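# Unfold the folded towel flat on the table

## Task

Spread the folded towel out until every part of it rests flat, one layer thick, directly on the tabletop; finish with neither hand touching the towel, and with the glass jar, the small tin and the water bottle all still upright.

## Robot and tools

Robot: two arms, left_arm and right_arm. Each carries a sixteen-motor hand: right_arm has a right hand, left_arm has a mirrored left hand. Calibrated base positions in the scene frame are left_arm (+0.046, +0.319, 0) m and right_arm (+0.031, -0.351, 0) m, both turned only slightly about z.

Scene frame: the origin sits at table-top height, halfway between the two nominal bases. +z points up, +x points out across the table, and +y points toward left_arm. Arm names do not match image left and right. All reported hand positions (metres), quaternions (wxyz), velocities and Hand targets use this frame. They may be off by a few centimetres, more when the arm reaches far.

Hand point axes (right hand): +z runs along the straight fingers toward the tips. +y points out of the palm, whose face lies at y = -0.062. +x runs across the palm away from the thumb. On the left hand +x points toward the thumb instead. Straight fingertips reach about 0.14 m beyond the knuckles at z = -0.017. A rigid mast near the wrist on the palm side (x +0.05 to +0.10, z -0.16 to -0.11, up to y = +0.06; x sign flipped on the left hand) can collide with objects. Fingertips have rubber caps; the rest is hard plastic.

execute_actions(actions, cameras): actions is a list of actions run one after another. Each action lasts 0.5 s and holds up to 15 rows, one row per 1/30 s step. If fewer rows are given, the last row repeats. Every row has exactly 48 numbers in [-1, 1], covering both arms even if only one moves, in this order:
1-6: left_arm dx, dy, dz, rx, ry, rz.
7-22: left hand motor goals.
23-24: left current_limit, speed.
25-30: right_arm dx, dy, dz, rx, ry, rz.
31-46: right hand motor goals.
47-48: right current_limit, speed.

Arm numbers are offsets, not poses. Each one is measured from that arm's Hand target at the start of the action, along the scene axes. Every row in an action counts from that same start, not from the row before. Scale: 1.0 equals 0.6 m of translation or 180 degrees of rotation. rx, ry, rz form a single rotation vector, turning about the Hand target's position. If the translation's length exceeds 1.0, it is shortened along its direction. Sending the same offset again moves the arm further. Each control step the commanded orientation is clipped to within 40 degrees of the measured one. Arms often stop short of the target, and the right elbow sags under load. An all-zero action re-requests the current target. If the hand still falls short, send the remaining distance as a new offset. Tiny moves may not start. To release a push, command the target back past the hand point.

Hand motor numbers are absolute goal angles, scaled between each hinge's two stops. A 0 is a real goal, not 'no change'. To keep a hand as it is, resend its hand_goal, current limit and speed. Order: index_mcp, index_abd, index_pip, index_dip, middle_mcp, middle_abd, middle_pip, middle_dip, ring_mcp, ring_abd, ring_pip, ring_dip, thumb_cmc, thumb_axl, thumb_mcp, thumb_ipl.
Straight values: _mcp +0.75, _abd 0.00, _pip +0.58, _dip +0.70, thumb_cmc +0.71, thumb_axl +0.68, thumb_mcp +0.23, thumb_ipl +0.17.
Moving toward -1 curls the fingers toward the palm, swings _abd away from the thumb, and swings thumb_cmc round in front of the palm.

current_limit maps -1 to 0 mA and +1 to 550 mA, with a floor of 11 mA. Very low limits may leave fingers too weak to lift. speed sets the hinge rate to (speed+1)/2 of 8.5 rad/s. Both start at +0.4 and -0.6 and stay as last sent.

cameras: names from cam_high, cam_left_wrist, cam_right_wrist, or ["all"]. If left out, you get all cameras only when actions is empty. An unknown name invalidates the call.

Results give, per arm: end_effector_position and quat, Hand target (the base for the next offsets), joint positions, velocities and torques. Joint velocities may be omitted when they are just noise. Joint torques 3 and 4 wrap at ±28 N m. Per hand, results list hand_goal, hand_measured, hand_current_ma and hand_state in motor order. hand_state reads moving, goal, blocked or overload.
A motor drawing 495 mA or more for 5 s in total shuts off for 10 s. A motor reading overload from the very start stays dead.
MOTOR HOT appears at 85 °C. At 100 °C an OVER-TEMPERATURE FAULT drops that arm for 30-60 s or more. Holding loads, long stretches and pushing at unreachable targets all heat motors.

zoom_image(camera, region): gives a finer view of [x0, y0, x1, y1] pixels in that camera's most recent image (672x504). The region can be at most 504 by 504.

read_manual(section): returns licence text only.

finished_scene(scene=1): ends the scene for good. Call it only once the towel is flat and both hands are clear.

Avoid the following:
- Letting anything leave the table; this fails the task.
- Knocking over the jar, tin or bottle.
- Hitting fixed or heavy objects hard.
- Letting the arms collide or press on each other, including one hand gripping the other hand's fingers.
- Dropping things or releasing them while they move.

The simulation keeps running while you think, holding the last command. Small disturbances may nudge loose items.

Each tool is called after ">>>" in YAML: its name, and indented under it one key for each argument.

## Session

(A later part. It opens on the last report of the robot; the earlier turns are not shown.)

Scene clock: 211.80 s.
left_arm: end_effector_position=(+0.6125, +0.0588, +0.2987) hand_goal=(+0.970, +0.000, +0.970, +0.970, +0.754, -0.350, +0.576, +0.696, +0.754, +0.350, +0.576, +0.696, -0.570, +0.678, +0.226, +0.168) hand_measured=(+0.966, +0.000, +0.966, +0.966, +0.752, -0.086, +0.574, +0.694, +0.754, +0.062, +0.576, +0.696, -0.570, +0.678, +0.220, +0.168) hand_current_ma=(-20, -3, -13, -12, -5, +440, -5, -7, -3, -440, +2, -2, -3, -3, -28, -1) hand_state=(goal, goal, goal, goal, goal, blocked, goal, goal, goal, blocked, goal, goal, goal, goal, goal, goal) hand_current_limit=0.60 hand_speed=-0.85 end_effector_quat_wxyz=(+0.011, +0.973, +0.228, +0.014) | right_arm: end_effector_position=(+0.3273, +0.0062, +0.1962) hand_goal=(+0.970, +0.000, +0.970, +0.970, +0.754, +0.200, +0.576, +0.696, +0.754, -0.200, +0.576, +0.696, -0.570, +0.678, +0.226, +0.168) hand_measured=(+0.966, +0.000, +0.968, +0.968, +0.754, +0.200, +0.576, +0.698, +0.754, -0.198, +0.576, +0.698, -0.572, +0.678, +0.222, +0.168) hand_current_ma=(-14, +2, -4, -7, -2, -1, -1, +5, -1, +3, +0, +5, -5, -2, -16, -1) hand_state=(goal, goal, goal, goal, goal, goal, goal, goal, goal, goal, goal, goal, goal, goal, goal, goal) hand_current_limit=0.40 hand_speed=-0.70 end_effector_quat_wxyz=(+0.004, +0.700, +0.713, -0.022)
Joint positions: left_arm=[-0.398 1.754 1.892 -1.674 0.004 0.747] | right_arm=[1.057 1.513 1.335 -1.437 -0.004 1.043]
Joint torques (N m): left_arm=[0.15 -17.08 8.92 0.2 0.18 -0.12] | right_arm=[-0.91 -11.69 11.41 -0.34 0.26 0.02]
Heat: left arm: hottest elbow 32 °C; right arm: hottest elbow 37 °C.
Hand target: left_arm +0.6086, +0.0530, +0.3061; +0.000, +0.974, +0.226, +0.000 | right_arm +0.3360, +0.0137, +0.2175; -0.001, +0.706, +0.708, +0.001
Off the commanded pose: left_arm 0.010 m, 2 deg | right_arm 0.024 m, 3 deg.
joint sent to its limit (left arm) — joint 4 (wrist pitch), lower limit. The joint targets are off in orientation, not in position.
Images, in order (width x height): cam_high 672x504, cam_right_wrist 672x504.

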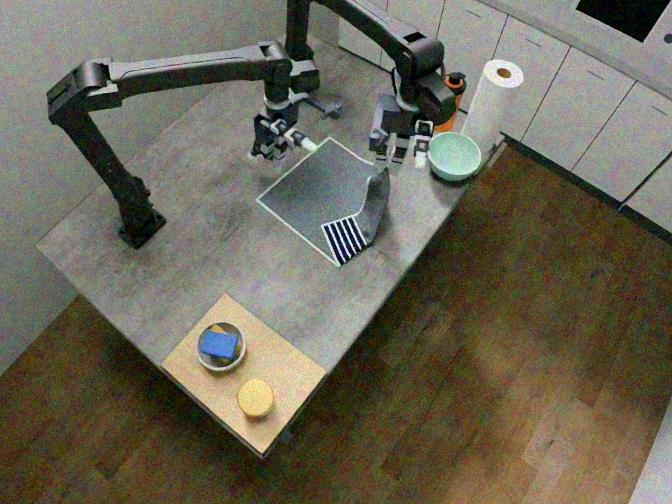

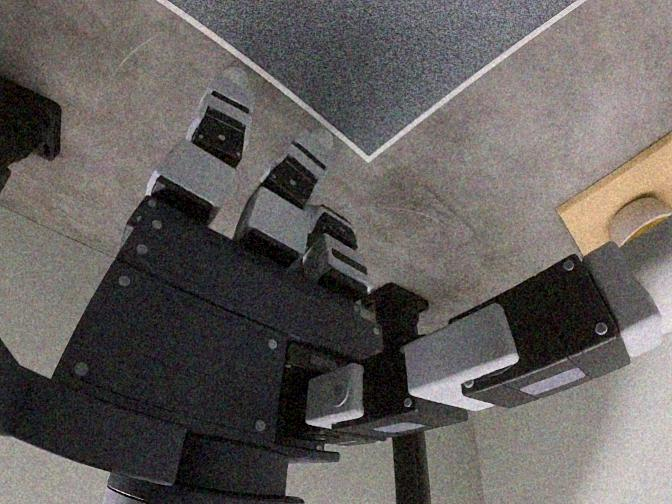

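>>> execute_actions:
  actions:
    - [[0,0,0,0,0,0,0.97,0,0.97,0.97,0.754,-0.35,0.576,0.696,0.754,0.35,0.576,0.696,-0.571,0.678,0.226,0.168,0.6,-0.85,0.01,0.045,-0.06,0,0,0,0.97,0,0.97,0.97,0.754,0.2,0.576,0.696,0.754,-0.2,0.576,0.696,-0.571,0.678,0.226,0.168,0.6,-0.7]]
    - [[0,0,0,0,0,0,0.97,0,0.97,0.97,0.754,-0.35,0.576,0.696,0.754,0.35,0.576,0.696,-0.571,0.678,0.226,0.168,0.6,-0.85,0,0,-0.05,0,0,0,0.97,0,0.97,0.97,0.754,0.2,0.576,0.696,0.754,-0.2,0.576,0.696,-0.571,0.678,0.226,0.168,0.6,-0.7]]
    - [[0,0,0,0,0,0,0.97,0,0.97,0.97,0.754,-0.35,0.576,0.696,0.754,0.35,0.576,0.696,-0.571,0.678,0.226,0.168,0.6,-0.85,0,0,-0.06,0,0,0,0.97,0,0.97,0.97,0.754,0.2,0.576,0.696,0.754,-0.2,0.576,0.696,-0.571,0.678,0.226,0.168,0.6,-0.7]]
  cameras: ["cam_right_wrist"]

Scene clock: 215.20 s.
left_arm: end_effector_position=(+0.6125, +0.0588, +0.2987) hand_goal=(+0.970, +0.000, +0.970, +0.970, +0.754, -0.350, +0.576, +0.696, +0.754, +0.350, +0.576, +0.696, -0.570, +0.678, +0.226, +0.168) hand_measured=(+0.966, +0.000, +0.966, +0.966, +0.752, -0.086, +0.574, +0.694, +0.754, +0.062, +0.576, +0.696, -0.570, +0.678, +0.220, +0.168) hand_current_ma=(-20, -3, -13, -12, -5, +440, -5, -7, -3, -440, +2, -2, -3, -3, -28, -1) hand_state=(goal, goal, goal, goal, goal, blocked, goal, goal, goal, blocked, goal, goal, goal, goal, goal, goal) hand_current_limit=0.60 hand_speed=-0.85 end_effector_quat_wxyz=(+0.011, +0.973, +0.228, +0.014) | right_arm: end_effector_position=(+0.3464, +0.0419, +0.1351) hand_goal=(+0.970, +0.000, +0.970, +0.970, +0.754, +0.200, +0.576, +0.696, +0.754, -0.200, +0.576, +0.696, -0.570, +0.678, +0.226, +0.168) hand_measured=(+0.966, +0.000, +0.968, +0.968, +0.754, +0.210, +0.576, +0.696, +0.752, -0.204, +0.576, +0.696, -0.570, +0.678, +0.220, +0.168) hand_current_ma=(-12, +2, -4, -7, -1, +26, +0, +2, -5, -9, -2, +1, -1, -2, -21, -1) hand_state=(goal, goal, goal, goal, goal, goal, goal, goal, goal, goal, goal, goal, goal, goal, goal, goal) hand_current_limit=0.60 hand_speed=-0.70 end_effector_quat_wxyz=(-0.007, +0.706, +0.708, +0.017)
Joint positions: left_arm=[-0.398 1.754 1.892 -1.674 0.004 0.747] | right_arm=[1.059 1.609 1.278 -1.203 -0.004 1.062]
Joint torques (N m): left_arm=[0.15 -17.2 8.91 0.21 0.18 -0.12] | right_arm=[-0.32 -10.75 6.65 0.81 0.15 0.04]
Heat: left arm: hottest elbow 32 °C; right arm: hottest elbow 37 °C.
Hand target: left_arm +0.6086, +0.0530, +0.3061; +0.000, +0.974, +0.226, +0.000 | right_arm +0.3420, +0.0406, +0.1154; -0.001, +0.706, +0.708, +0.001
Off the commanded pose: left_arm 0.010 m, 2 deg | right_arm 0.020 m, 2 deg.
joint sent to its limit (left arm) — joint 4 (wrist pitch), lower limit. The joint targets are off in orientation, not in position.
Images, in order (width x height): cam_right_wrist 672x504.

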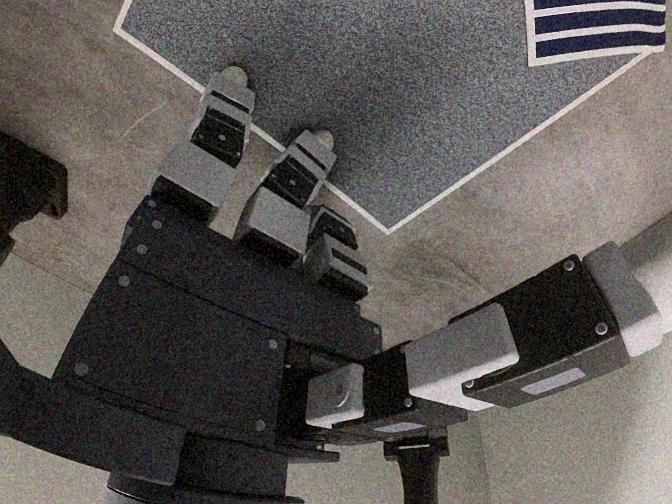

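>>> execute_actions:
  actions:
    - [[-0.05,0,0,0,0,0,0.97,0,0.97,0.97,0.754,-0.35,0.576,0.696,0.754,0.35,0.576,0.696,-0.571,0.678,0.226,0.168,0.6,-0.85,-0.05,0,0,0,0,0,0.97,0,0.97,0.97,0.754,0.2,0.576,0.696,0.754,-0.2,0.576,0.696,-0.571,0.678,0.226,0.168,0.6,-0.7]]
    - [[-0.05,0,0,0,0,0,0.97,0,0.97,0.97,0.754,-0.35,0.576,0.696,0.754,0.35,0.576,0.696,-0.571,0.678,0.226,0.168,0.6,-0.85,-0.05,0,0,0,0,0,0.97,0,0.97,0.97,0.754,0.2,0.576,0.696,0.754,-0.2,0.576,0.696,-0.571,0.678,0.226,0.168,0.6,-0.7]]
    - [[-0.03,0,0,0,0,0,0.97,0,0.97,0.97,0.754,-0.35,0.576,0.696,0.754,0.35,0.576,0.696,-0.571,0.678,0.226,0.168,0.6,-0.85,-0.055,0,0,0,0,0,0.97,0,0.97,0.97,0.754,0.2,0.576,0.696,0.754,-0.2,0.576,0.696,-0.571,0.678,0.226,0.168,0.6,-0.7]]
  cameras: ["cam_right_wrist","cam_high"]

>>> zoom_image:
  camera: "cam_high"
  region: [220, 110, 420, 310]

Scene clock: 217.87 s.
left_arm: end_effector_position=(+0.5348, +0.0580, +0.3000) hand_goal=(+0.970, +0.000, +0.970, +0.970, +0.754, -0.350, +0.576, +0.696, +0.754, +0.350, +0.576, +0.696, -0.570, +0.678, +0.226, +0.168) hand_measured=(+0.964, +0.000, +0.966, +0.966, +0.752, -0.086, +0.574, +0.694, +0.752, +0.064, +0.576, +0.696, -0.570, +0.678, +0.222, +0.168) hand_current_ma=(-29, -1, -13, -12, -7, +440, -5, -7, -11, -440, +1, -2, +2, -3, -27, -1) hand_state=(goal, goal, goal, goal, goal, blocked, goal, goal, goal, blocked, goal, goal, goal, goal, goal, goal) hand_current_limit=0.60 hand_speed=-0.85 end_effector_quat_wxyz=(+0.000, +0.974, +0.227, +0.000) | right_arm: end_effector_position=(+0.2559, +0.0490, +0.1332) hand_goal=(+0.970, +0.000, +0.970, +0.970, +0.754, +0.200, +0.576, +0.696, +0.754, -0.200, +0.576, +0.696, -0.570, +0.678, +0.226, +0.168) hand_measured=(+0.964, +0.000, +0.968, +0.968, +0.708, +0.216, +0.548, +0.682, +0.734, -0.202, +0.564, +0.690, -0.570, +0.678, +0.220, +0.168) hand_current_ma=(-15, +2, -4, -7, -187, +42, -99, -48, -68, -5, -37, -20, -1, -2, -21, -1) hand_state=(goal, goal, goal, goal, blocked, goal, blocked, goal, goal, goal, goal, goal, goal, goal, goal, goal) hand_current_limit=0.60 hand_speed=-0.70 end_effector_quat_wxyz=(-0.005, +0.705, +0.709, +0.021)
Joint positions: left_arm=[-0.458 1.58 1.682 -1.672 0.001 0.688] | right_arm=[1.251 1.534 1.181 -1.177 0.01 1.25]
Joint torques (N m): left_arm=[0.03 -14.39 8.88 0.08 0.19 -0.12] | right_arm=[0.38 -10.11 5.64 0.53 -0.28 0]
Heat: left arm: hottest elbow 32 °C; right arm: hottest elbow 37 °C.
Hand target: left_arm +0.5306, +0.0530, +0.3060; +0.000, +0.974, +0.226, -0.001 | right_arm +0.2490, +0.0406, +0.1155; -0.001, +0.707, +0.708, +0.001
Off the commanded pose: left_arm 0.009 m, 0 deg | right_arm 0.021 m, 2 deg.
joint sent to its limit (left arm) — joint 4 (wrist pitch), lower limit. The joint targets still meet the commanded pose.
Images, in order (width x height): cam_high 672x504, cam_right_wrist 672x504.

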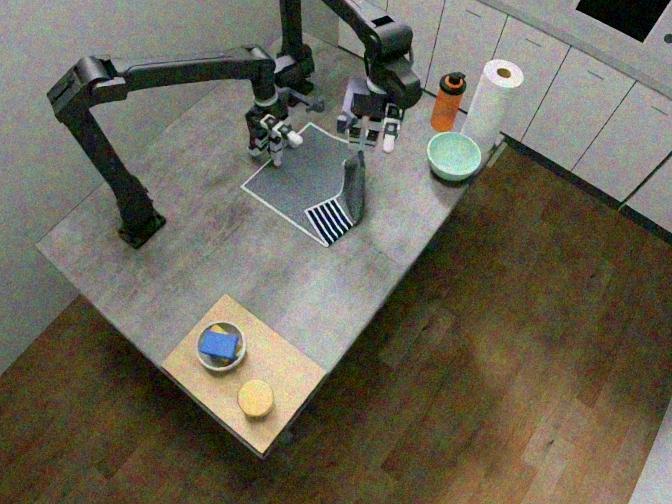

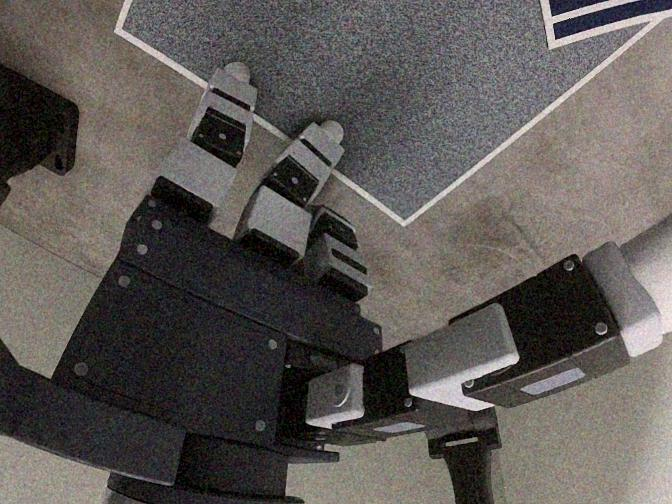

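Scaled by 2.520.

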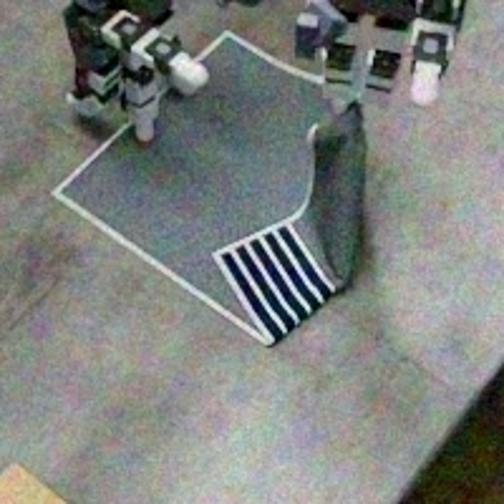

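>>> execute_actions:
  actions:
    - [[0.075,0.056,-0.03,0,0,-0.03,-0.342,0,-0.59,-0.174,0.754,-0.35,0.576,0.696,0.754,0.35,0.576,0.696,-0.571,0.678,0.226,0.168,0.6,-0.7,0,0,0,0,0,0,0.97,0,0.97,0.97,0.754,0.2,0.576,0.696,0.754,-0.2,0.576,0.696,-0.571,0.678,0.226,0.168,0.6,-0.7]]
    - [[0.074,0.056,-0.045,0,0,-0.03,-0.342,0,-0.59,-0.174,0.754,-0.35,0.576,0.696,0.754,0.35,0.576,0.696,-0.571,0.678,0.226,0.168,0.6,-0.7,0,0,0,0,0,0,0.97,0,0.97,0.97,0.754,0.2,0.576,0.696,0.754,-0.2,0.576,0.696,-0.571,0.678,0.226,0.168,0.6,-0.7]]
    - [[0.07,0.072,-0.083,0,0,-0.059,-0.342,0,-0.59,-0.174,0.754,-0.35,0.576,0.696,0.754,0.35,0.576,0.696,-0.571,0.678,0.226,0.168,0.6,-0.7,0,0,0,0,0,0,0.97,0,0.97,0.97,0.754,0.2,0.576,0.696,0.754,-0.2,0.576,0.696,-0.571,0.678,0.226,0.168,0.6,-0.7]]
  cameras: ["cam_left_wrist","cam_high"]

>>> zoom_image:
  camera: "cam_high"
  region: [220, 110, 420, 310]

Scene clock: 223.87 s.
left_arm: end_effector_position=(+0.6497, +0.1688, +0.1865) hand_goal=(-0.342, +0.000, -0.590, -0.174, +0.754, -0.350, +0.576, +0.696, +0.754, +0.350, +0.576, +0.696, -0.570, +0.678, +0.226, +0.168) hand_measured=(-0.322, +0.000, -0.586, -0.172, +0.750, -0.110, +0.574, +0.694, +0.750, +0.082, +0.576, +0.696, -0.570, +0.678, +0.222, +0.168) hand_current_ma=(+93, -1, +18, +11, -16, +440, -5, -7, -14, -440, -2, -2, -3, -3, -27, -1) hand_state=(goal, goal, goal, goal, goal, blocked, goal, goal, goal, blocked, goal, goal, goal, goal, goal, goal) hand_current_limit=0.60 hand_speed=-0.70 end_effector_quat_wxyz=(-0.004, +0.998, +0.050, -0.029) | right_arm: end_effector_position=(+0.2559, +0.0490, +0.1332) hand_goal=(+0.970, +0.000, +0.970, +0.970, +0.754, +0.200, +0.576, +0.696, +0.754, -0.200, +0.576, +0.696, -0.570, +0.678, +0.226, +0.168) hand_measured=(+0.964, +0.000, +0.968, +0.968, +0.708, +0.216, +0.548, +0.682, +0.734, -0.202, +0.564, +0.690, -0.570, +0.678, +0.220, +0.168) hand_current_ma=(-15, +2, -4, -7, -187, +42, -99, -48, -68, -5, -37, -20, -1, -2, -21, -1) hand_state=(goal, goal, goal, goal, blocked, goal, blocked, goal, goal, goal, goal, goal, goal, goal, goal, goal) hand_current_limit=0.60 hand_speed=-0.70 end_effector_quat_wxyz=(-0.005, +0.705, +0.709, +0.021)
Joint positions: left_arm=[-0.152 1.907 1.829 -1.552 0.002 1.355] | right_arm=[1.251 1.534 1.181 -1.177 0.01 1.25]
Joint torques (N m): left_arm=[0.67 -19.08 12.01 0.16 0.24 0.12] | right_arm=[-0.97 -10.58 5.41 0.51 -0.31 0.03]
Heat: left arm: hottest elbow 32 °C; right arm: hottest elbow 36 °C.
Hand target: left_arm +0.6620, +0.1633, +0.2113; +0.000, +0.999, +0.041, +0.000 | right_arm +0.2490, +0.0406, +0.1155; -0.001, +0.707, +0.708, +0.001
Off the commanded pose: left_arm 0.028 m, 3 deg | right_arm 0.021 m, 2 deg.
Images, in order (width x height): cam_high 672x504, cam_left_wrist 672x504.

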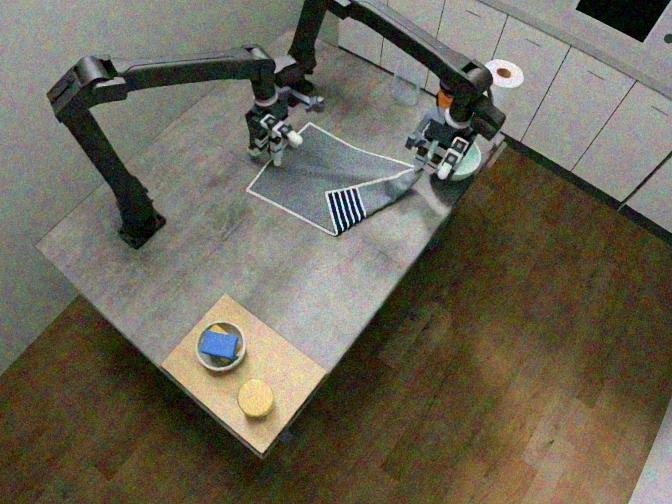

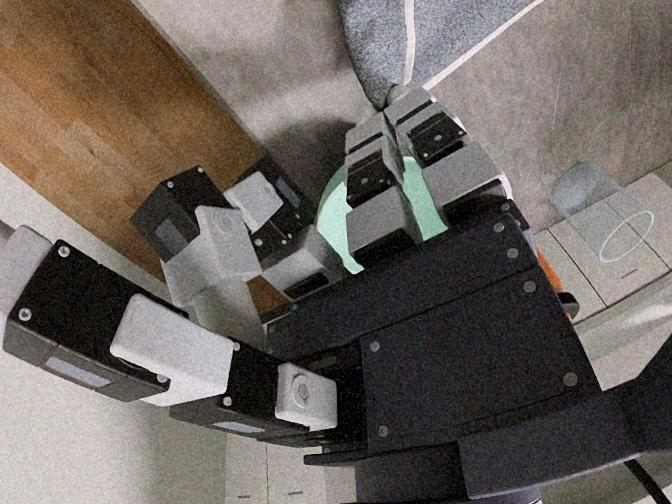

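Scaled by 2.520.

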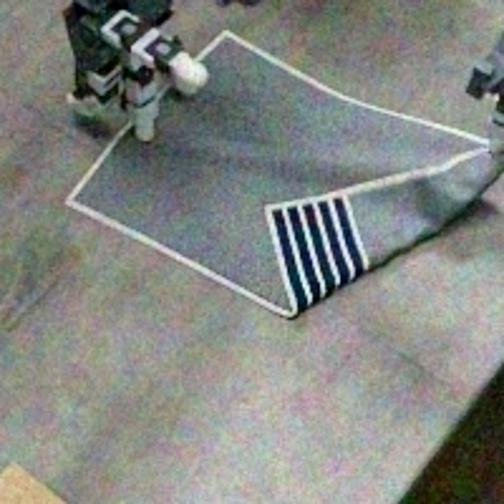

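>>> execute_actions:
  actions:
    - [[-0.012,-0.022,-0.068,0,0,0,-0.342,0,-0.59,-0.174,0.754,-0.35,0.576,0.696,0.754,0.35,0.576,0.696,-0.571,0.678,0.226,0.168,0.6,-0.7,0,0,0,0,0,0,0.97,0,0.97,0.97,0.754,0.2,0.576,0.696,0.754,-0.2,0.576,0.696,-0.571,0.678,0.226,0.168,0.6,-0.7]]
    - [[-0.02,-0.03,-0.058,0,0,0,-0.342,0,-0.59,-0.174,0.754,-0.35,0.576,0.696,0.754,0.35,0.576,0.696,-0.571,0.678,0.226,0.168,0.6,-0.7,0,0,0,0,0,0,0.97,0,0.97,0.97,0.754,0.2,0.576,0.696,0.754,-0.2,0.576,0.696,-0.571,0.678,0.226,0.168,0.6,-0.7]]
  cameras: ["all"]

Scene clock: 228.87 s.
left_arm: end_effector_position=(+0.6377, +0.1405, +0.1393) hand_goal=(-0.342, +0.000, -0.590, -0.174, +0.754, -0.350, +0.576, +0.696, +0.754, +0.350, +0.576, +0.696, -0.570, +0.678, +0.226, +0.168) hand_measured=(-0.326, +0.000, -0.586, -0.172, +0.754, -0.110, +0.578, +0.696, +0.756, +0.086, +0.578, +0.696, -0.570, +0.678, +0.222, +0.168) hand_current_ma=(+73, -1, +15, +10, +4, +440, +6, -1, +11, -440, +9, +0, +0, -3, -27, -1) hand_state=(goal, goal, goal, goal, goal, blocked, goal, goal, goal, blocked, goal, goal, goal, goal, goal, goal) hand_current_limit=0.60 hand_speed=-0.70 end_effector_quat_wxyz=(-0.002, +0.999, +0.041, -0.006) | right_arm: end_effector_position=(+0.2559, +0.0490, +0.1332) hand_goal=(+0.970, +0.000, +0.970, +0.970, +0.754, +0.200, +0.576, +0.696, +0.754, -0.200, +0.576, +0.696, -0.570, +0.678, +0.226, +0.168) hand_measured=(+0.964, +0.000, +0.968, +0.968, +0.708, +0.216, +0.548, +0.682, +0.734, -0.202, +0.564, +0.690, -0.570, +0.678, +0.220, +0.168) hand_current_ma=(-15, +2, -4, -7, -187, +42, -99, -48, -68, -5, -37, -20, -1, -2, -21, -1) hand_state=(goal, goal, goal, goal, blocked, goal, blocked, goal, goal, goal, goal, goal, goal, goal, goal, goal) hand_current_limit=0.60 hand_speed=-0.70 end_effector_quat_wxyz=(-0.005, +0.705, +0.709, +0.021)
Joint positions: left_arm=[-0.203 1.877 1.657 -1.363 -0.002 1.319] | right_arm=[1.251 1.534 1.181 -1.177 0.01 1.25]
Joint torques (N m): left_arm=[0.26 -17.08 8.92 0.92 0.42 -0.14] | right_arm=[-0.67 -9.99 5.63 0.38 -0.27 0.07]
Heat: left arm: hottest elbow 32 °C; right arm: hottest elbow 36 °C.
Hand target: left_arm +0.6428, +0.1323, +0.1356; +0.000, +0.999, +0.041, +0.000 | right_arm +0.2490, +0.0406, +0.1155; -0.001, +0.707, +0.708, +0.001
Off the commanded pose: left_arm 0.010 m, 1 deg | right_arm 0.021 m, 2 deg.

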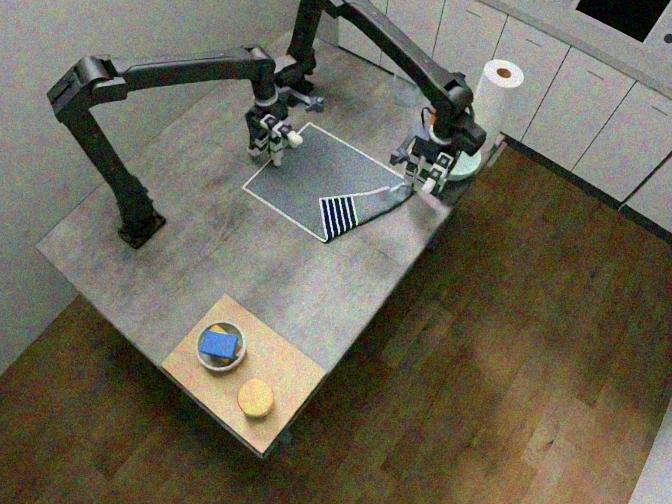

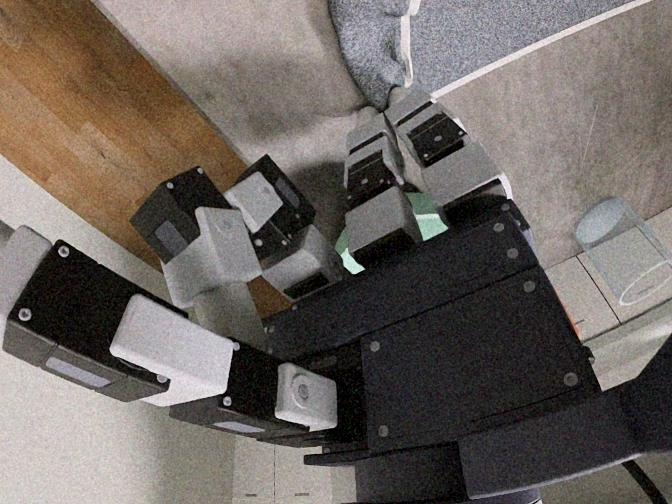

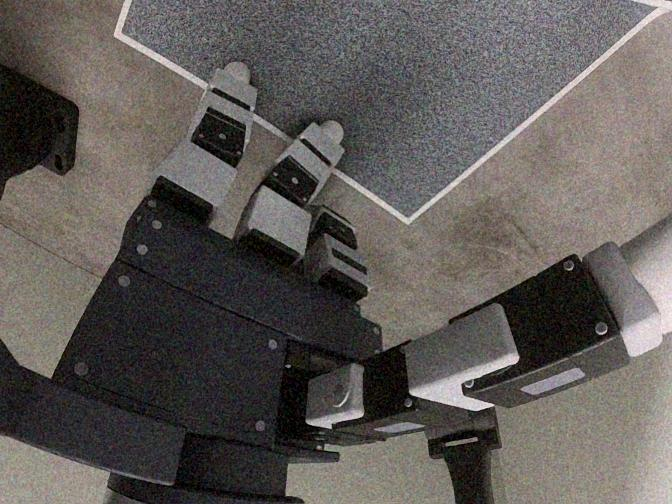

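>>> zoom_image:
  camera: "cam_high"
  region: [230, 100, 500, 270]

>>> zoom_image:
  camera: "cam_left_wrist"
  region: [250, 0, 550, 220]

Scaled by 1.867.

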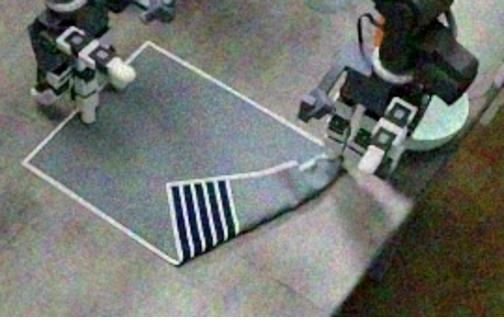

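Scaled by 1.680 from the camera's 672x504 image, which has a finer 960x720 frame.

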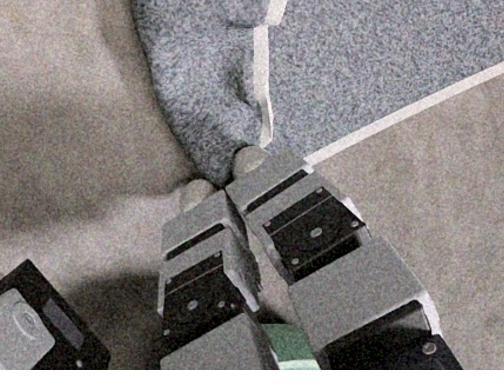

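>>> execute_actions:
  actions:
    - [[0,0,0,0,0,0,-0.342,0,-0.59,-0.174,0.754,-0.35,0.576,0.696,0.754,0.35,0.576,0.696,-0.571,0.678,0.226,0.168,0.6,-0.7,0,0,0.14,0,0,0,0.97,0,0.97,0.97,0.754,0.2,0.576,0.696,0.754,-0.2,0.576,0.696,-0.571,0.678,0.226,0.168,0.6,-0.7]]
    - [[0,0,0,0,0,0,-0.342,0,-0.59,-0.174,0.754,-0.35,0.576,0.696,0.754,0.35,0.576,0.696,-0.571,0.678,0.226,0.168,0.6,-0.7,0.14,-0.05,0.02,0,0,-0.15,0.97,0,0.97,0.97,0.754,0.2,0.576,0.696,0.754,-0.2,0.576,0.696,-0.571,0.678,0.226,0.168,0.6,-0.7]]
    - [[0,0,0,0,0,0,-0.342,0,-0.59,-0.174,0.754,-0.35,0.576,0.696,0.754,0.35,0.576,0.696,-0.571,0.678,0.226,0.168,0.6,-0.7,0.14,-0.05,0,0,0,-0.16,0.97,0,0.97,0.97,0.754,0.2,0.576,0.696,0.754,-0.2,0.576,0.696,-0.571,0.678,0.226,0.168,0.6,-0.7]]
  cameras: ["all"]

Scene clock: 235.37 s.
left_arm: end_effector_position=(+0.6377, +0.1405, +0.1393) hand_goal=(-0.342, +0.000, -0.590, -0.174, +0.754, -0.350, +0.576, +0.696, +0.754, +0.350, +0.576, +0.696, -0.570, +0.678, +0.226, +0.168) hand_measured=(-0.326, +0.000, -0.586, -0.172, +0.754, -0.110, +0.578, +0.696, +0.756, +0.086, +0.578, +0.696, -0.570, +0.678, +0.222, +0.168) hand_current_ma=(+73, -1, +15, +10, +4, +440, +6, -1, +12, -440, +9, +0, +0, -3, -27, -1) hand_state=(goal, goal, goal, goal, goal, blocked, goal, goal, goal, blocked, goal, goal, goal, goal, goal, goal) hand_current_limit=0.60 hand_speed=-0.70 end_effector_quat_wxyz=(-0.002, +0.999, +0.042, -0.006) | right_arm: end_effector_position=(+0.4088, -0.0273, +0.1935) hand_goal=(+0.970, +0.000, +0.970, +0.970, +0.754, +0.200, +0.576, +0.696, +0.754, -0.200, +0.576, +0.696, -0.570, +0.678, +0.226, +0.168) hand_measured=(+0.966, +0.000, +0.968, +0.968, +0.752, +0.200, +0.576, +0.694, +0.752, -0.200, +0.576, +0.694, -0.570, +0.678, +0.220, +0.168) hand_current_ma=(-14, +0, -5, -7, -4, +0, -2, -7, -5, +0, -1, -6, +0, -2, -21, -1) hand_state=(goal, goal, goal, goal, goal, goal, goal, goal, goal, goal, goal, goal, goal, goal, goal, goal) hand_current_limit=0.60 hand_speed=-0.70 end_effector_quat_wxyz=(+0.010, +0.953, +0.301, -0.016)
Joint positions: left_arm=[-0.203 1.877 1.657 -1.363 -0.002 1.319] | right_arm=[0.859 1.773 1.645 -1.48 0 1.822]
Joint torques (N m): left_arm=[0.21 -16.97 8.84 0.95 0.42 -0.13] | right_arm=[-1.26 -15.5 12.04 -0.66 0.13 0.03]
Heat: left arm: hottest elbow 32 °C; right arm: hottest elbow 35 °C.
Hand target: left_arm +0.6428, +0.1323, +0.1356; +0.000, +0.999, +0.041, +0.000 | right_arm +0.4170, -0.0195, +0.2115; -0.001, +0.956, +0.295, +0.001
Off the commanded pose: left_arm 0.010 m, 1 deg | right_arm 0.021 m, 2 deg.

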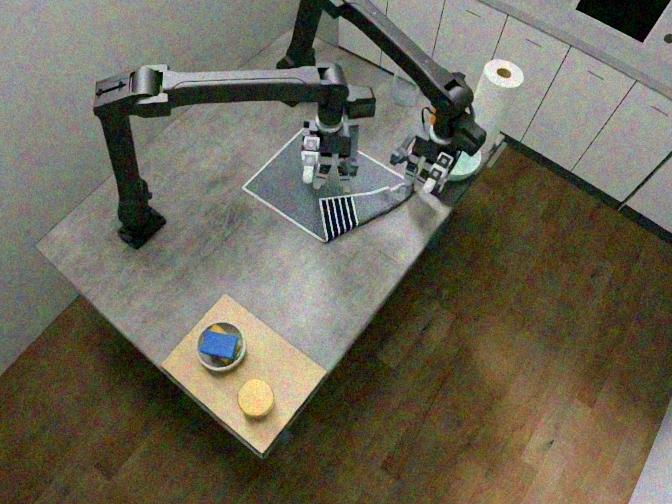

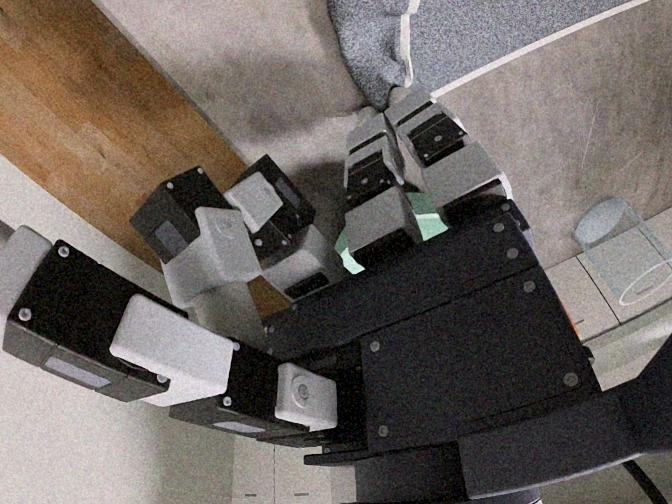

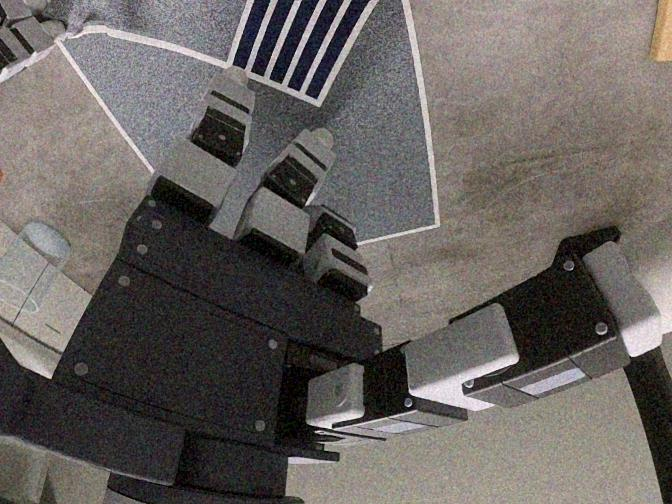

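>>> execute_actions:
  actions:
    - [[0,0,0,0,0,0,-0.342,0,-0.59,-0.174,0.754,-0.35,0.576,0.696,0.754,0.35,0.576,0.696,-0.571,0.678,0.226,0.168,0.6,-0.7,0.043,0.002,-0.06,0,0,0.072,0.97,0,0.97,0.97,0.754,0.2,0.576,0.696,0.754,-0.2,0.576,0.696,-0.571,0.678,0.226,0.168,0.6,-0.7]]
  cameras: ["cam_right_wrist"]

>>> zoom_image:
  camera: "cam_right_wrist"
  region: [150, 0, 450, 220]

Scene clock: 239.43 s.
left_arm: end_effector_position=(+0.6377, +0.1405, +0.1393) hand_goal=(-0.342, +0.000, -0.590, -0.174, +0.754, -0.350, +0.576, +0.696, +0.754, +0.350, +0.576, +0.696, -0.570, +0.678, +0.226, +0.168) hand_measured=(-0.326, +0.000, -0.586, -0.172, +0.754, -0.110, +0.578, +0.696, +0.756, +0.086, +0.578, +0.696, -0.570, +0.678, +0.222, +0.168) hand_current_ma=(+73, -1, +15, +10, +4, +440, +6, -1, +12, -440, +9, +0, +0, -3, -27, -1) hand_state=(goal, goal, goal, goal, goal, blocked, goal, goal, goal, blocked, goal, goal, goal, goal, goal, goal) hand_current_limit=0.60 hand_speed=-0.70 end_effector_quat_wxyz=(-0.002, +0.999, +0.042, -0.006) | right_arm: end_effector_position=(+0.4399, -0.0165, +0.1858) hand_goal=(+0.970, +0.000, +0.970, +0.970, +0.754, +0.200, +0.576, +0.696, +0.754, -0.200, +0.576, +0.696, -0.570, +0.678, +0.226, +0.168) hand_measured=(+0.966, +0.000, +0.968, +0.968, +0.752, +0.200, +0.576, +0.694, +0.752, -0.200, +0.576, +0.694, -0.568, +0.678, +0.220, +0.168) hand_current_ma=(-13, +0, -5, -7, -4, +0, -2, -7, -6, +1, -1, -6, +4, -2, -21, -1) hand_state=(goal, goal, goal, goal, goal, goal, goal, goal, goal, goal, goal, goal, goal, goal, goal, goal) hand_current_limit=0.60 hand_speed=-0.70 end_effector_quat_wxyz=(-0.002, +0.917, +0.399, +0.006)
Joint positions: left_arm=[-0.203 1.877 1.657 -1.363 -0.002 1.319] | right_arm=[0.843 1.773 1.631 -1.415 0.002 1.596]
Joint torques (N m): left_arm=[0.21 -16.91 8.83 0.94 0.42 -0.13] | right_arm=[-0.67 -13.98 7.35 0.59 0.02 -0.13]
Heat: left arm: hottest elbow 32 °C; right arm: hottest elbow 36 °C.
Hand target: left_arm +0.6428, +0.1323, +0.1356; +0.000, +0.999, +0.041, +0.000 | right_arm +0.4427, -0.0181, +0.1757; -0.001, +0.916, +0.401, +0.001
Off the commanded pose: left_arm 0.010 m, 1 deg | right_arm 0.011 m, 1 deg.
Images, in order (width x height): cam_right_wrist 672x504.

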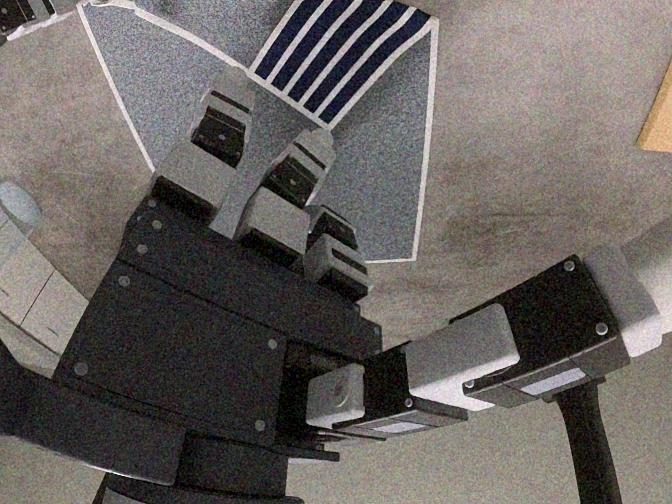

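Scaled by 1.680 from the camera's 672x504 image, which has a finer 960x720 frame.

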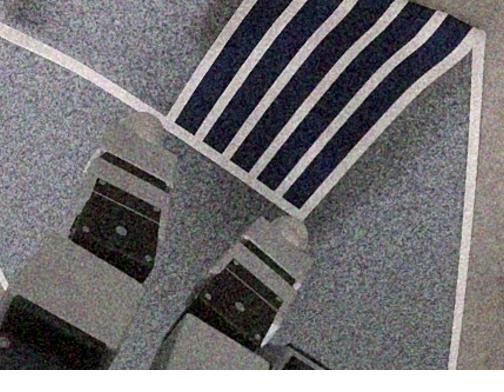

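>>> execute_actions:
  actions:
    - [[0,0,0,0,0,0,-0.342,0,-0.59,-0.174,0.754,-0.35,0.576,0.696,0.754,0.35,0.576,0.696,-0.571,0.678,0.226,0.168,0.6,-0.7,-0.011,-0.018,-0.05,0,0,0,0.97,0,0.97,0.97,0.754,0.2,0.576,0.696,0.754,-0.2,0.576,0.696,-0.571,0.678,0.226,0.168,0.6,-0.7]]
    - [[0,0,0,0,0,0,-0.342,0,-0.59,-0.174,0.754,-0.35,0.576,0.696,0.754,0.35,0.576,0.696,-0.571,0.678,0.226,0.168,0.6,-0.7,0,0,-0.018,0,0,0,0.97,0,0.97,0.97,0.754,0.2,0.576,0.696,0.754,-0.2,0.576,0.696,-0.571,0.678,0.226,0.168,0.6,-0.7]]
  cameras: ["cam_right_wrist"]

>>> zoom_image:
  camera: "cam_right_wrist"
  region: [150, 0, 450, 220]

Scene clock: 242.07 s.
left_arm: end_effector_position=(+0.6378, +0.1405, +0.1393) hand_goal=(-0.342, +0.000, -0.590, -0.174, +0.754, -0.350, +0.576, +0.696, +0.754, +0.350, +0.576, +0.696, -0.570, +0.678, +0.226, +0.168) hand_measured=(-0.326, +0.000, -0.586, -0.172, +0.754, -0.110, +0.578, +0.696, +0.756, +0.086, +0.578, +0.696, -0.570, +0.678, +0.222, +0.168) hand_current_ma=(+73, -1, +15, +10, +4, +440, +6, -1, +12, -440, +9, +0, +0, -3, -27, -1) hand_state=(goal, goal, goal, goal, goal, blocked, goal, goal, goal, blocked, goal, goal, goal, goal, goal, goal) hand_current_limit=0.60 hand_speed=-0.70 end_effector_quat_wxyz=(-0.002, +0.999, +0.042, -0.006) | right_arm: end_effector_position=(+0.4335, -0.0259, +0.1444) hand_goal=(+0.970, +0.000, +0.970, +0.970, +0.754, +0.200, +0.576, +0.696, +0.754, -0.200, +0.576, +0.696, -0.570, +0.678, +0.226, +0.168) hand_measured=(+0.966, +0.000, +0.968, +0.968, +0.752, +0.200, +0.576, +0.694, +0.752, -0.194, +0.576, +0.694, -0.570, +0.678, +0.220, +0.168) hand_current_ma=(-12, +0, -5, -7, -4, +0, -2, -7, -6, +15, -1, -6, +2, -2, -18, -1) hand_state=(goal, goal, goal, goal, goal, goal, goal, goal, goal, goal, goal, goal, goal, goal, goal, goal) hand_current_limit=0.60 hand_speed=-0.70 end_effector_quat_wxyz=(-0.001, +0.916, +0.401, +0.004)
Joint positions: left_arm=[-0.203 1.877 1.657 -1.363 -0.002 1.318] | right_arm=[0.84 1.768 1.512 -1.306 0.002 1.591]
Joint torques (N m): left_arm=[0.21 -16.97 8.83 0.94 0.42 -0.14] | right_arm=[-1.96 -14.56 6.79 0.85 0.06 -0.12]
Heat: left arm: hottest elbow 32 °C; right arm: hottest elbow 36 °C.
Hand target: left_arm +0.6428, +0.1323, +0.1356; +0.000, +0.999, +0.041, +0.000 | right_arm +0.4362, -0.0289, +0.1348; -0.001, +0.916, +0.401, +0.001
Off the commanded pose: left_arm 0.010 m, 1 deg | right_arm 0.011 m, 0 deg.
Images, in order (width x height): cam_right_wrist 672x504.

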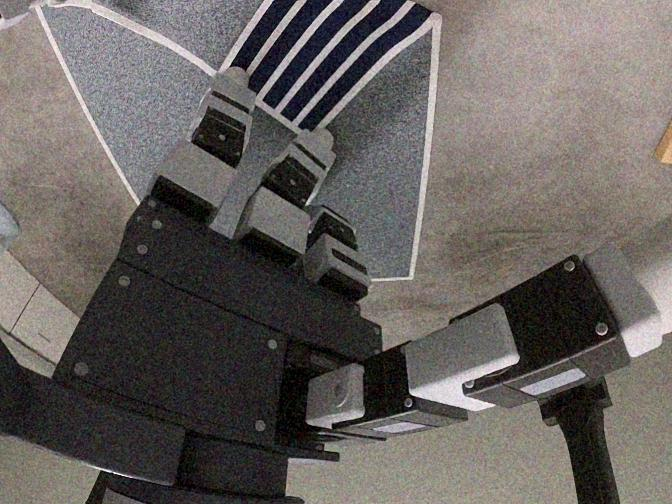

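Scaled by 1.680 from the camera's 672x504 image, which has a finer 960x720 frame.

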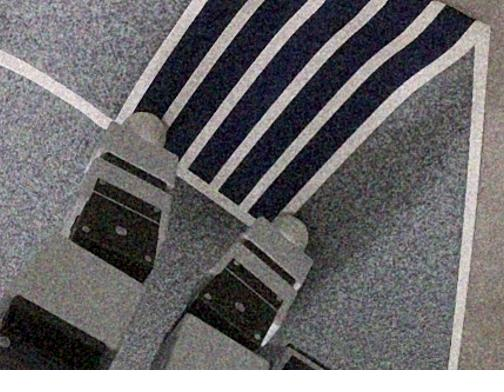

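>>> execute_actions:
  actions:
    - [[0,0,0,0,0,0,-0.342,0,-0.59,-0.174,0.754,-0.35,0.576,0.696,0.754,0.35,0.576,0.696,-0.571,0.678,0.226,0.168,0.6,-0.7,0,0,-0.026,0,0,0,0.97,0,0.97,0.97,0.754,0.2,0.576,0.696,0.754,-0.2,0.576,0.696,-0.571,0.678,0.226,0.168,0.6,-0.7]]
  cameras: ["cam_right_wrist"]

>>> zoom_image:
  camera: "cam_right_wrist"
  region: [150, 0, 450, 220]

Scene clock: 244.30 s.
left_arm: end_effector_position=(+0.6378, +0.1405, +0.1393) hand_goal=(-0.342, +0.000, -0.590, -0.174, +0.754, -0.350, +0.576, +0.696, +0.754, +0.350, +0.576, +0.696, -0.570, +0.678, +0.226, +0.168) hand_measured=(-0.326, +0.000, -0.586, -0.172, +0.754, -0.110, +0.578, +0.696, +0.756, +0.086, +0.578, +0.696, -0.570, +0.678, +0.222, +0.168) hand_current_ma=(+73, -1, +15, +10, +4, +440, +6, -1, +12, -440, +9, +0, +0, -3, -27, -1) hand_state=(goal, goal, goal, goal, goal, blocked, goal, goal, goal, blocked, goal, goal, goal, goal, goal, goal) hand_current_limit=0.60 hand_speed=-0.70 end_effector_quat_wxyz=(-0.002, +0.999, +0.042, -0.006) | right_arm: end_effector_position=(+0.4343, -0.0250, +0.1404) hand_goal=(+0.970, +0.000, +0.970, +0.970, +0.754, +0.200, +0.576, +0.696, +0.754, -0.200, +0.576, +0.696, -0.570, +0.678, +0.226, +0.168) hand_measured=(+0.966, +0.000, +0.968, +0.968, +0.752, +0.210, +0.576, +0.694, +0.752, -0.184, +0.576, +0.694, -0.570, +0.678, +0.220, +0.168) hand_current_ma=(-12, +0, -5, -7, -4, +25, -2, -7, -6, +46, -1, -6, +2, -2, -18, -1) hand_state=(goal, goal, goal, goal, goal, goal, goal, goal, goal, goal, goal, goal, goal, goal, goal, goal) hand_current_limit=0.60 hand_speed=-0.70 end_effector_quat_wxyz=(-0.004, +0.916, +0.401, +0.011)
Joint positions: left_arm=[-0.203 1.877 1.657 -1.363 -0.002 1.318] | right_arm=[0.84 1.764 1.497 -1.28 0.002 1.591]
Joint torques (N m): left_arm=[0.09 -16.91 8.83 0.94 0.42 -0.14] | right_arm=[-1.44 -13.39 6.02 1.36 0.08 -0.17]
Heat: left arm: hottest elbow 32 °C; right arm: hottest elbow 36 °C.
Hand target: left_arm +0.6428, +0.1323, +0.1356; +0.000, +0.999, +0.041, +0.000 | right_arm +0.4361, -0.0290, +0.1191; -0.001, +0.916, +0.401, +0.001
Off the commanded pose: left_arm 0.010 m, 1 deg | right_arm 0.022 m, 1 deg.
Images, in order (width x height): cam_right_wrist 672x504.

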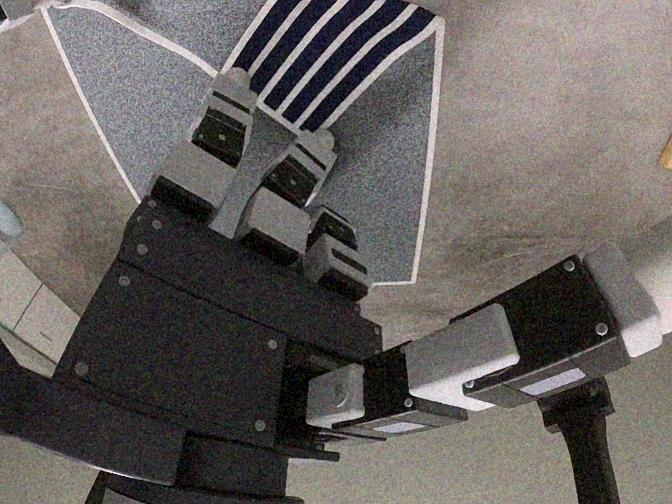

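Scaled by 1.680 from the camera's 672x504 image, which has a finer 960x720 frame.

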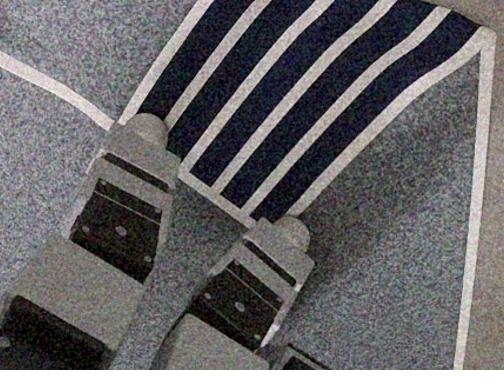

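>>> execute_actions:
  actions:
    - [[0,0,0,0,0,0,-0.342,0,-0.59,-0.174,0.754,-0.35,0.576,0.696,0.754,0.35,0.576,0.696,-0.571,0.678,0.226,0.168,0.6,-0.7,0,0,0.07,0,0,0,0.97,0,0.97,0.97,0.754,0.2,0.576,0.696,0.754,-0.2,0.576,0.696,-0.571,0.678,0.226,0.168,0.6,-0.7]]
    - [[0,0,0,0,0,0,-0.342,0,-0.59,-0.174,0.754,-0.35,0.576,0.696,0.754,0.35,0.576,0.696,-0.571,0.678,0.226,0.168,0.6,-0.7,0.02,0.022,0,0,0,0,0.97,0,0.97,0.97,0.754,0.2,0.576,0.696,0.754,-0.2,0.576,0.696,-0.571,0.678,0.226,0.168,0.6,-0.7]]
    - [[0,0,0,0,0,0,-0.342,0,-0.59,-0.174,0.754,-0.35,0.576,0.696,0.754,0.35,0.576,0.696,-0.571,0.678,0.226,0.168,0.6,-0.7,0,0,-0.044,0,0,0,0.97,0,0.97,0.97,0.754,0.2,0.576,0.696,0.754,-0.2,0.576,0.696,-0.571,0.678,0.226,0.168,0.6,-0.7]]
  cameras: ["cam_right_wrist"]

>>> zoom_image:
  camera: "cam_right_wrist"
  region: [150, 0, 450, 220]

Scene clock: 248.37 s.
left_arm: end_effector_position=(+0.6378, +0.1405, +0.1393) hand_goal=(-0.342, +0.000, -0.590, -0.174, +0.754, -0.350, +0.576, +0.696, +0.754, +0.350, +0.576, +0.696, -0.570, +0.678, +0.226, +0.168) hand_measured=(-0.326, +0.000, -0.586, -0.172, +0.754, -0.110, +0.578, +0.696, +0.756, +0.086, +0.578, +0.696, -0.570, +0.678, +0.222, +0.168) hand_current_ma=(+73, -1, +15, +10, +4, +440, +6, -1, +12, -440, +9, +0, +0, -3, -27, -1) hand_state=(goal, goal, goal, goal, goal, blocked, goal, goal, goal, blocked, goal, goal, goal, goal, goal, goal) hand_current_limit=0.60 hand_speed=-0.70 end_effector_quat_wxyz=(-0.002, +0.999, +0.042, -0.006) | right_arm: end_effector_position=(+0.4405, -0.0180, +0.1444) hand_goal=(+0.970, +0.000, +0.970, +0.970, +0.754, +0.200, +0.576, +0.696, +0.754, -0.200, +0.576, +0.696, -0.570, +0.678, +0.226, +0.168) hand_measured=(+0.966, +0.000, +0.968, +0.968, +0.752, +0.202, +0.576, +0.694, +0.752, -0.196, +0.576, +0.694, -0.570, +0.678, +0.220, +0.168) hand_current_ma=(-12, +0, -5, -7, -4, +3, -2, -7, -6, +11, -1, -6, +2, -2, -18, -1) hand_state=(goal, goal, goal, goal, goal, goal, goal, goal, goal, goal, goal, goal, goal, goal, goal, goal) hand_current_limit=0.60 hand_speed=-0.70 end_effector_quat_wxyz=(+0.000, +0.916, +0.401, +0.002)
Joint positions: left_arm=[-0.203 1.877 1.657 -1.363 -0.002 1.318] | right_arm=[0.84 1.798 1.553 -1.323 0.002 1.59]
Joint torques (N m): left_arm=[0.15 -16.97 8.83 0.95 0.42 -0.13] | right_arm=[-1.08 -13.74 8.46 0.68 0.02 -0.08]
Heat: left arm: hottest elbow 31 °C; right arm: hottest elbow 35 °C.
Hand target: left_arm +0.6428, +0.1323, +0.1356; +0.000, +0.999, +0.041, +0.000 | right_arm +0.4482, -0.0157, +0.1347; -0.001, +0.916, +0.401, +0.001
Off the commanded pose: left_arm 0.010 m, 1 deg | right_arm 0.012 m, 0 deg.
Images, in order (width x height): cam_right_wrist 672x504.

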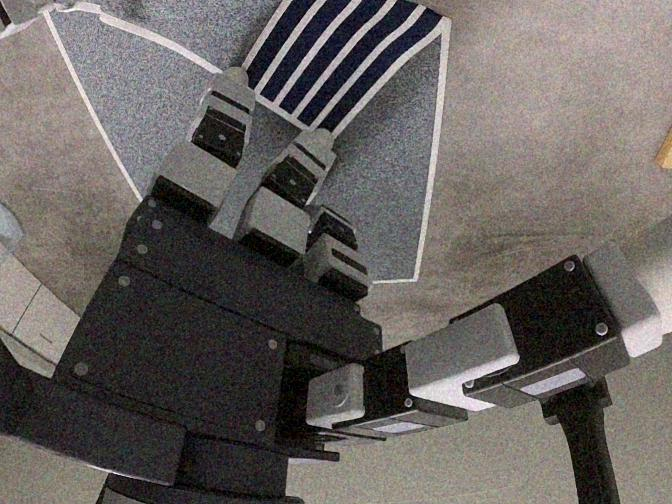

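Scaled by 1.680 from the camera's 672x504 image, which has a finer 960x720 frame.

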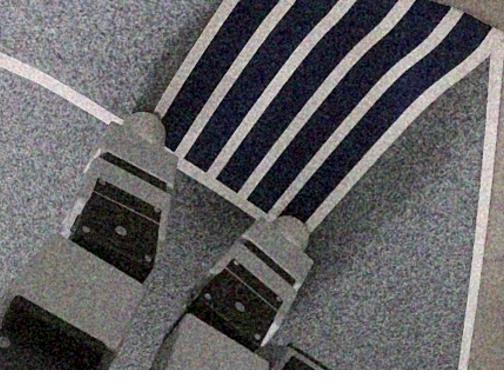

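>>> execute_actions:
  actions:
    - [[0,0,0,0,0,0,-0.342,0,-0.59,-0.174,0.754,-0.35,0.576,0.696,0.754,0.35,0.576,0.696,-0.571,0.678,0.226,0.168,0.6,-0.7,0.014,0.016,0.02,0,0,0,0.97,0,0.97,0.97,0.754,0.2,0.576,0.696,0.754,-0.2,0.576,0.696,-0.571,0.678,0.226,0.168,0.6,-0.7]]
    - [[0,0,0,0,0,0,-0.342,0,-0.59,-0.174,0.754,-0.35,0.576,0.696,0.754,0.35,0.576,0.696,-0.571,0.678,0.226,0.168,0.6,-0.7,0,0,-0.044,0,0,0,0.97,0,0.97,0.97,0.754,0.2,0.576,0.696,0.754,-0.2,0.576,0.696,-0.571,0.678,0.226,0.168,0.6,-0.7]]
  cameras: ["cam_right_wrist"]

>>> zoom_image:
  camera: "cam_right_wrist"
  region: [150, 0, 450, 220]

Scene clock: 250.70 s.
left_arm: end_effector_position=(+0.6378, +0.1405, +0.1393) hand_goal=(-0.342, +0.000, -0.590, -0.174, +0.754, -0.350, +0.576, +0.696, +0.754, +0.350, +0.576, +0.696, -0.570, +0.678, +0.226, +0.168) hand_measured=(-0.326, +0.000, -0.586, -0.172, +0.754, -0.110, +0.578, +0.696, +0.756, +0.086, +0.578, +0.696, -0.570, +0.678, +0.222, +0.168) hand_current_ma=(+73, -1, +15, +10, +4, +440, +6, -1, +12, -440, +9, +0, +0, -3, -27, -1) hand_state=(goal, goal, goal, goal, goal, blocked, goal, goal, goal, blocked, goal, goal, goal, goal, goal, goal) hand_current_limit=0.60 hand_speed=-0.70 end_effector_quat_wxyz=(-0.002, +0.999, +0.042, -0.006) | right_arm: end_effector_position=(+0.4483, -0.0093, +0.1430) hand_goal=(+0.970, +0.000, +0.970, +0.970, +0.754, +0.200, +0.576, +0.696, +0.754, -0.200, +0.576, +0.696, -0.570, +0.678, +0.226, +0.168) hand_measured=(+0.966, +0.000, +0.968, +0.968, +0.752, +0.210, +0.576, +0.694, +0.752, -0.182, +0.576, +0.694, -0.570, +0.678, +0.220, +0.168) hand_current_ma=(-12, +0, -5, -7, -4, +28, -2, -6, -6, +48, -1, -6, +2, -2, -18, -1) hand_state=(goal, goal, goal, goal, goal, goal, goal, goal, goal, goal, goal, goal, goal, goal, goal, goal) hand_current_limit=0.60 hand_speed=-0.70 end_effector_quat_wxyz=(-0.003, +0.916, +0.401, +0.008)
Joint positions: left_arm=[-0.203 1.877 1.657 -1.363 -0.002 1.318] | right_arm=[0.84 1.819 1.581 -1.315 0.002 1.59]
Joint torques (N m): left_arm=[0.15 -16.91 8.83 0.94 0.42 -0.14] | right_arm=[-1.44 -12.81 7.98 1.31 0.06 -0.14]
Heat: left arm: hottest elbow 31 °C; right arm: hottest elbow 35 °C.
Hand target: left_arm +0.6428, +0.1323, +0.1356; +0.000, +0.999, +0.041, +0.000 | right_arm +0.4566, -0.0061, +0.1205; -0.001, +0.916, +0.401, +0.001
Off the commanded pose: left_arm 0.010 m, 1 deg | right_arm 0.024 m, 1 deg.
Images, in order (width x height): cam_right_wrist 672x504.

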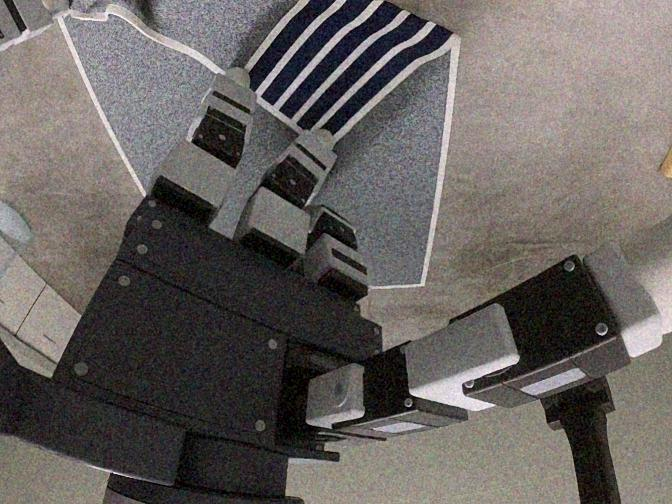

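Scaled by 1.680 from the camera's 672x504 image, which has a finer 960x720 frame.

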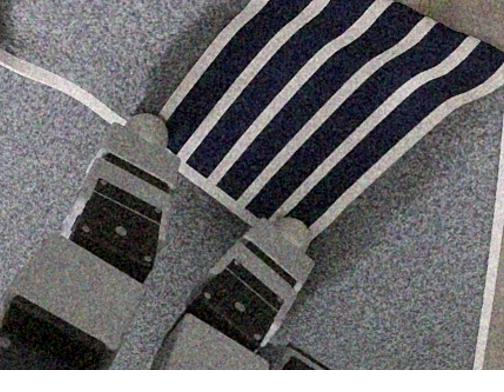

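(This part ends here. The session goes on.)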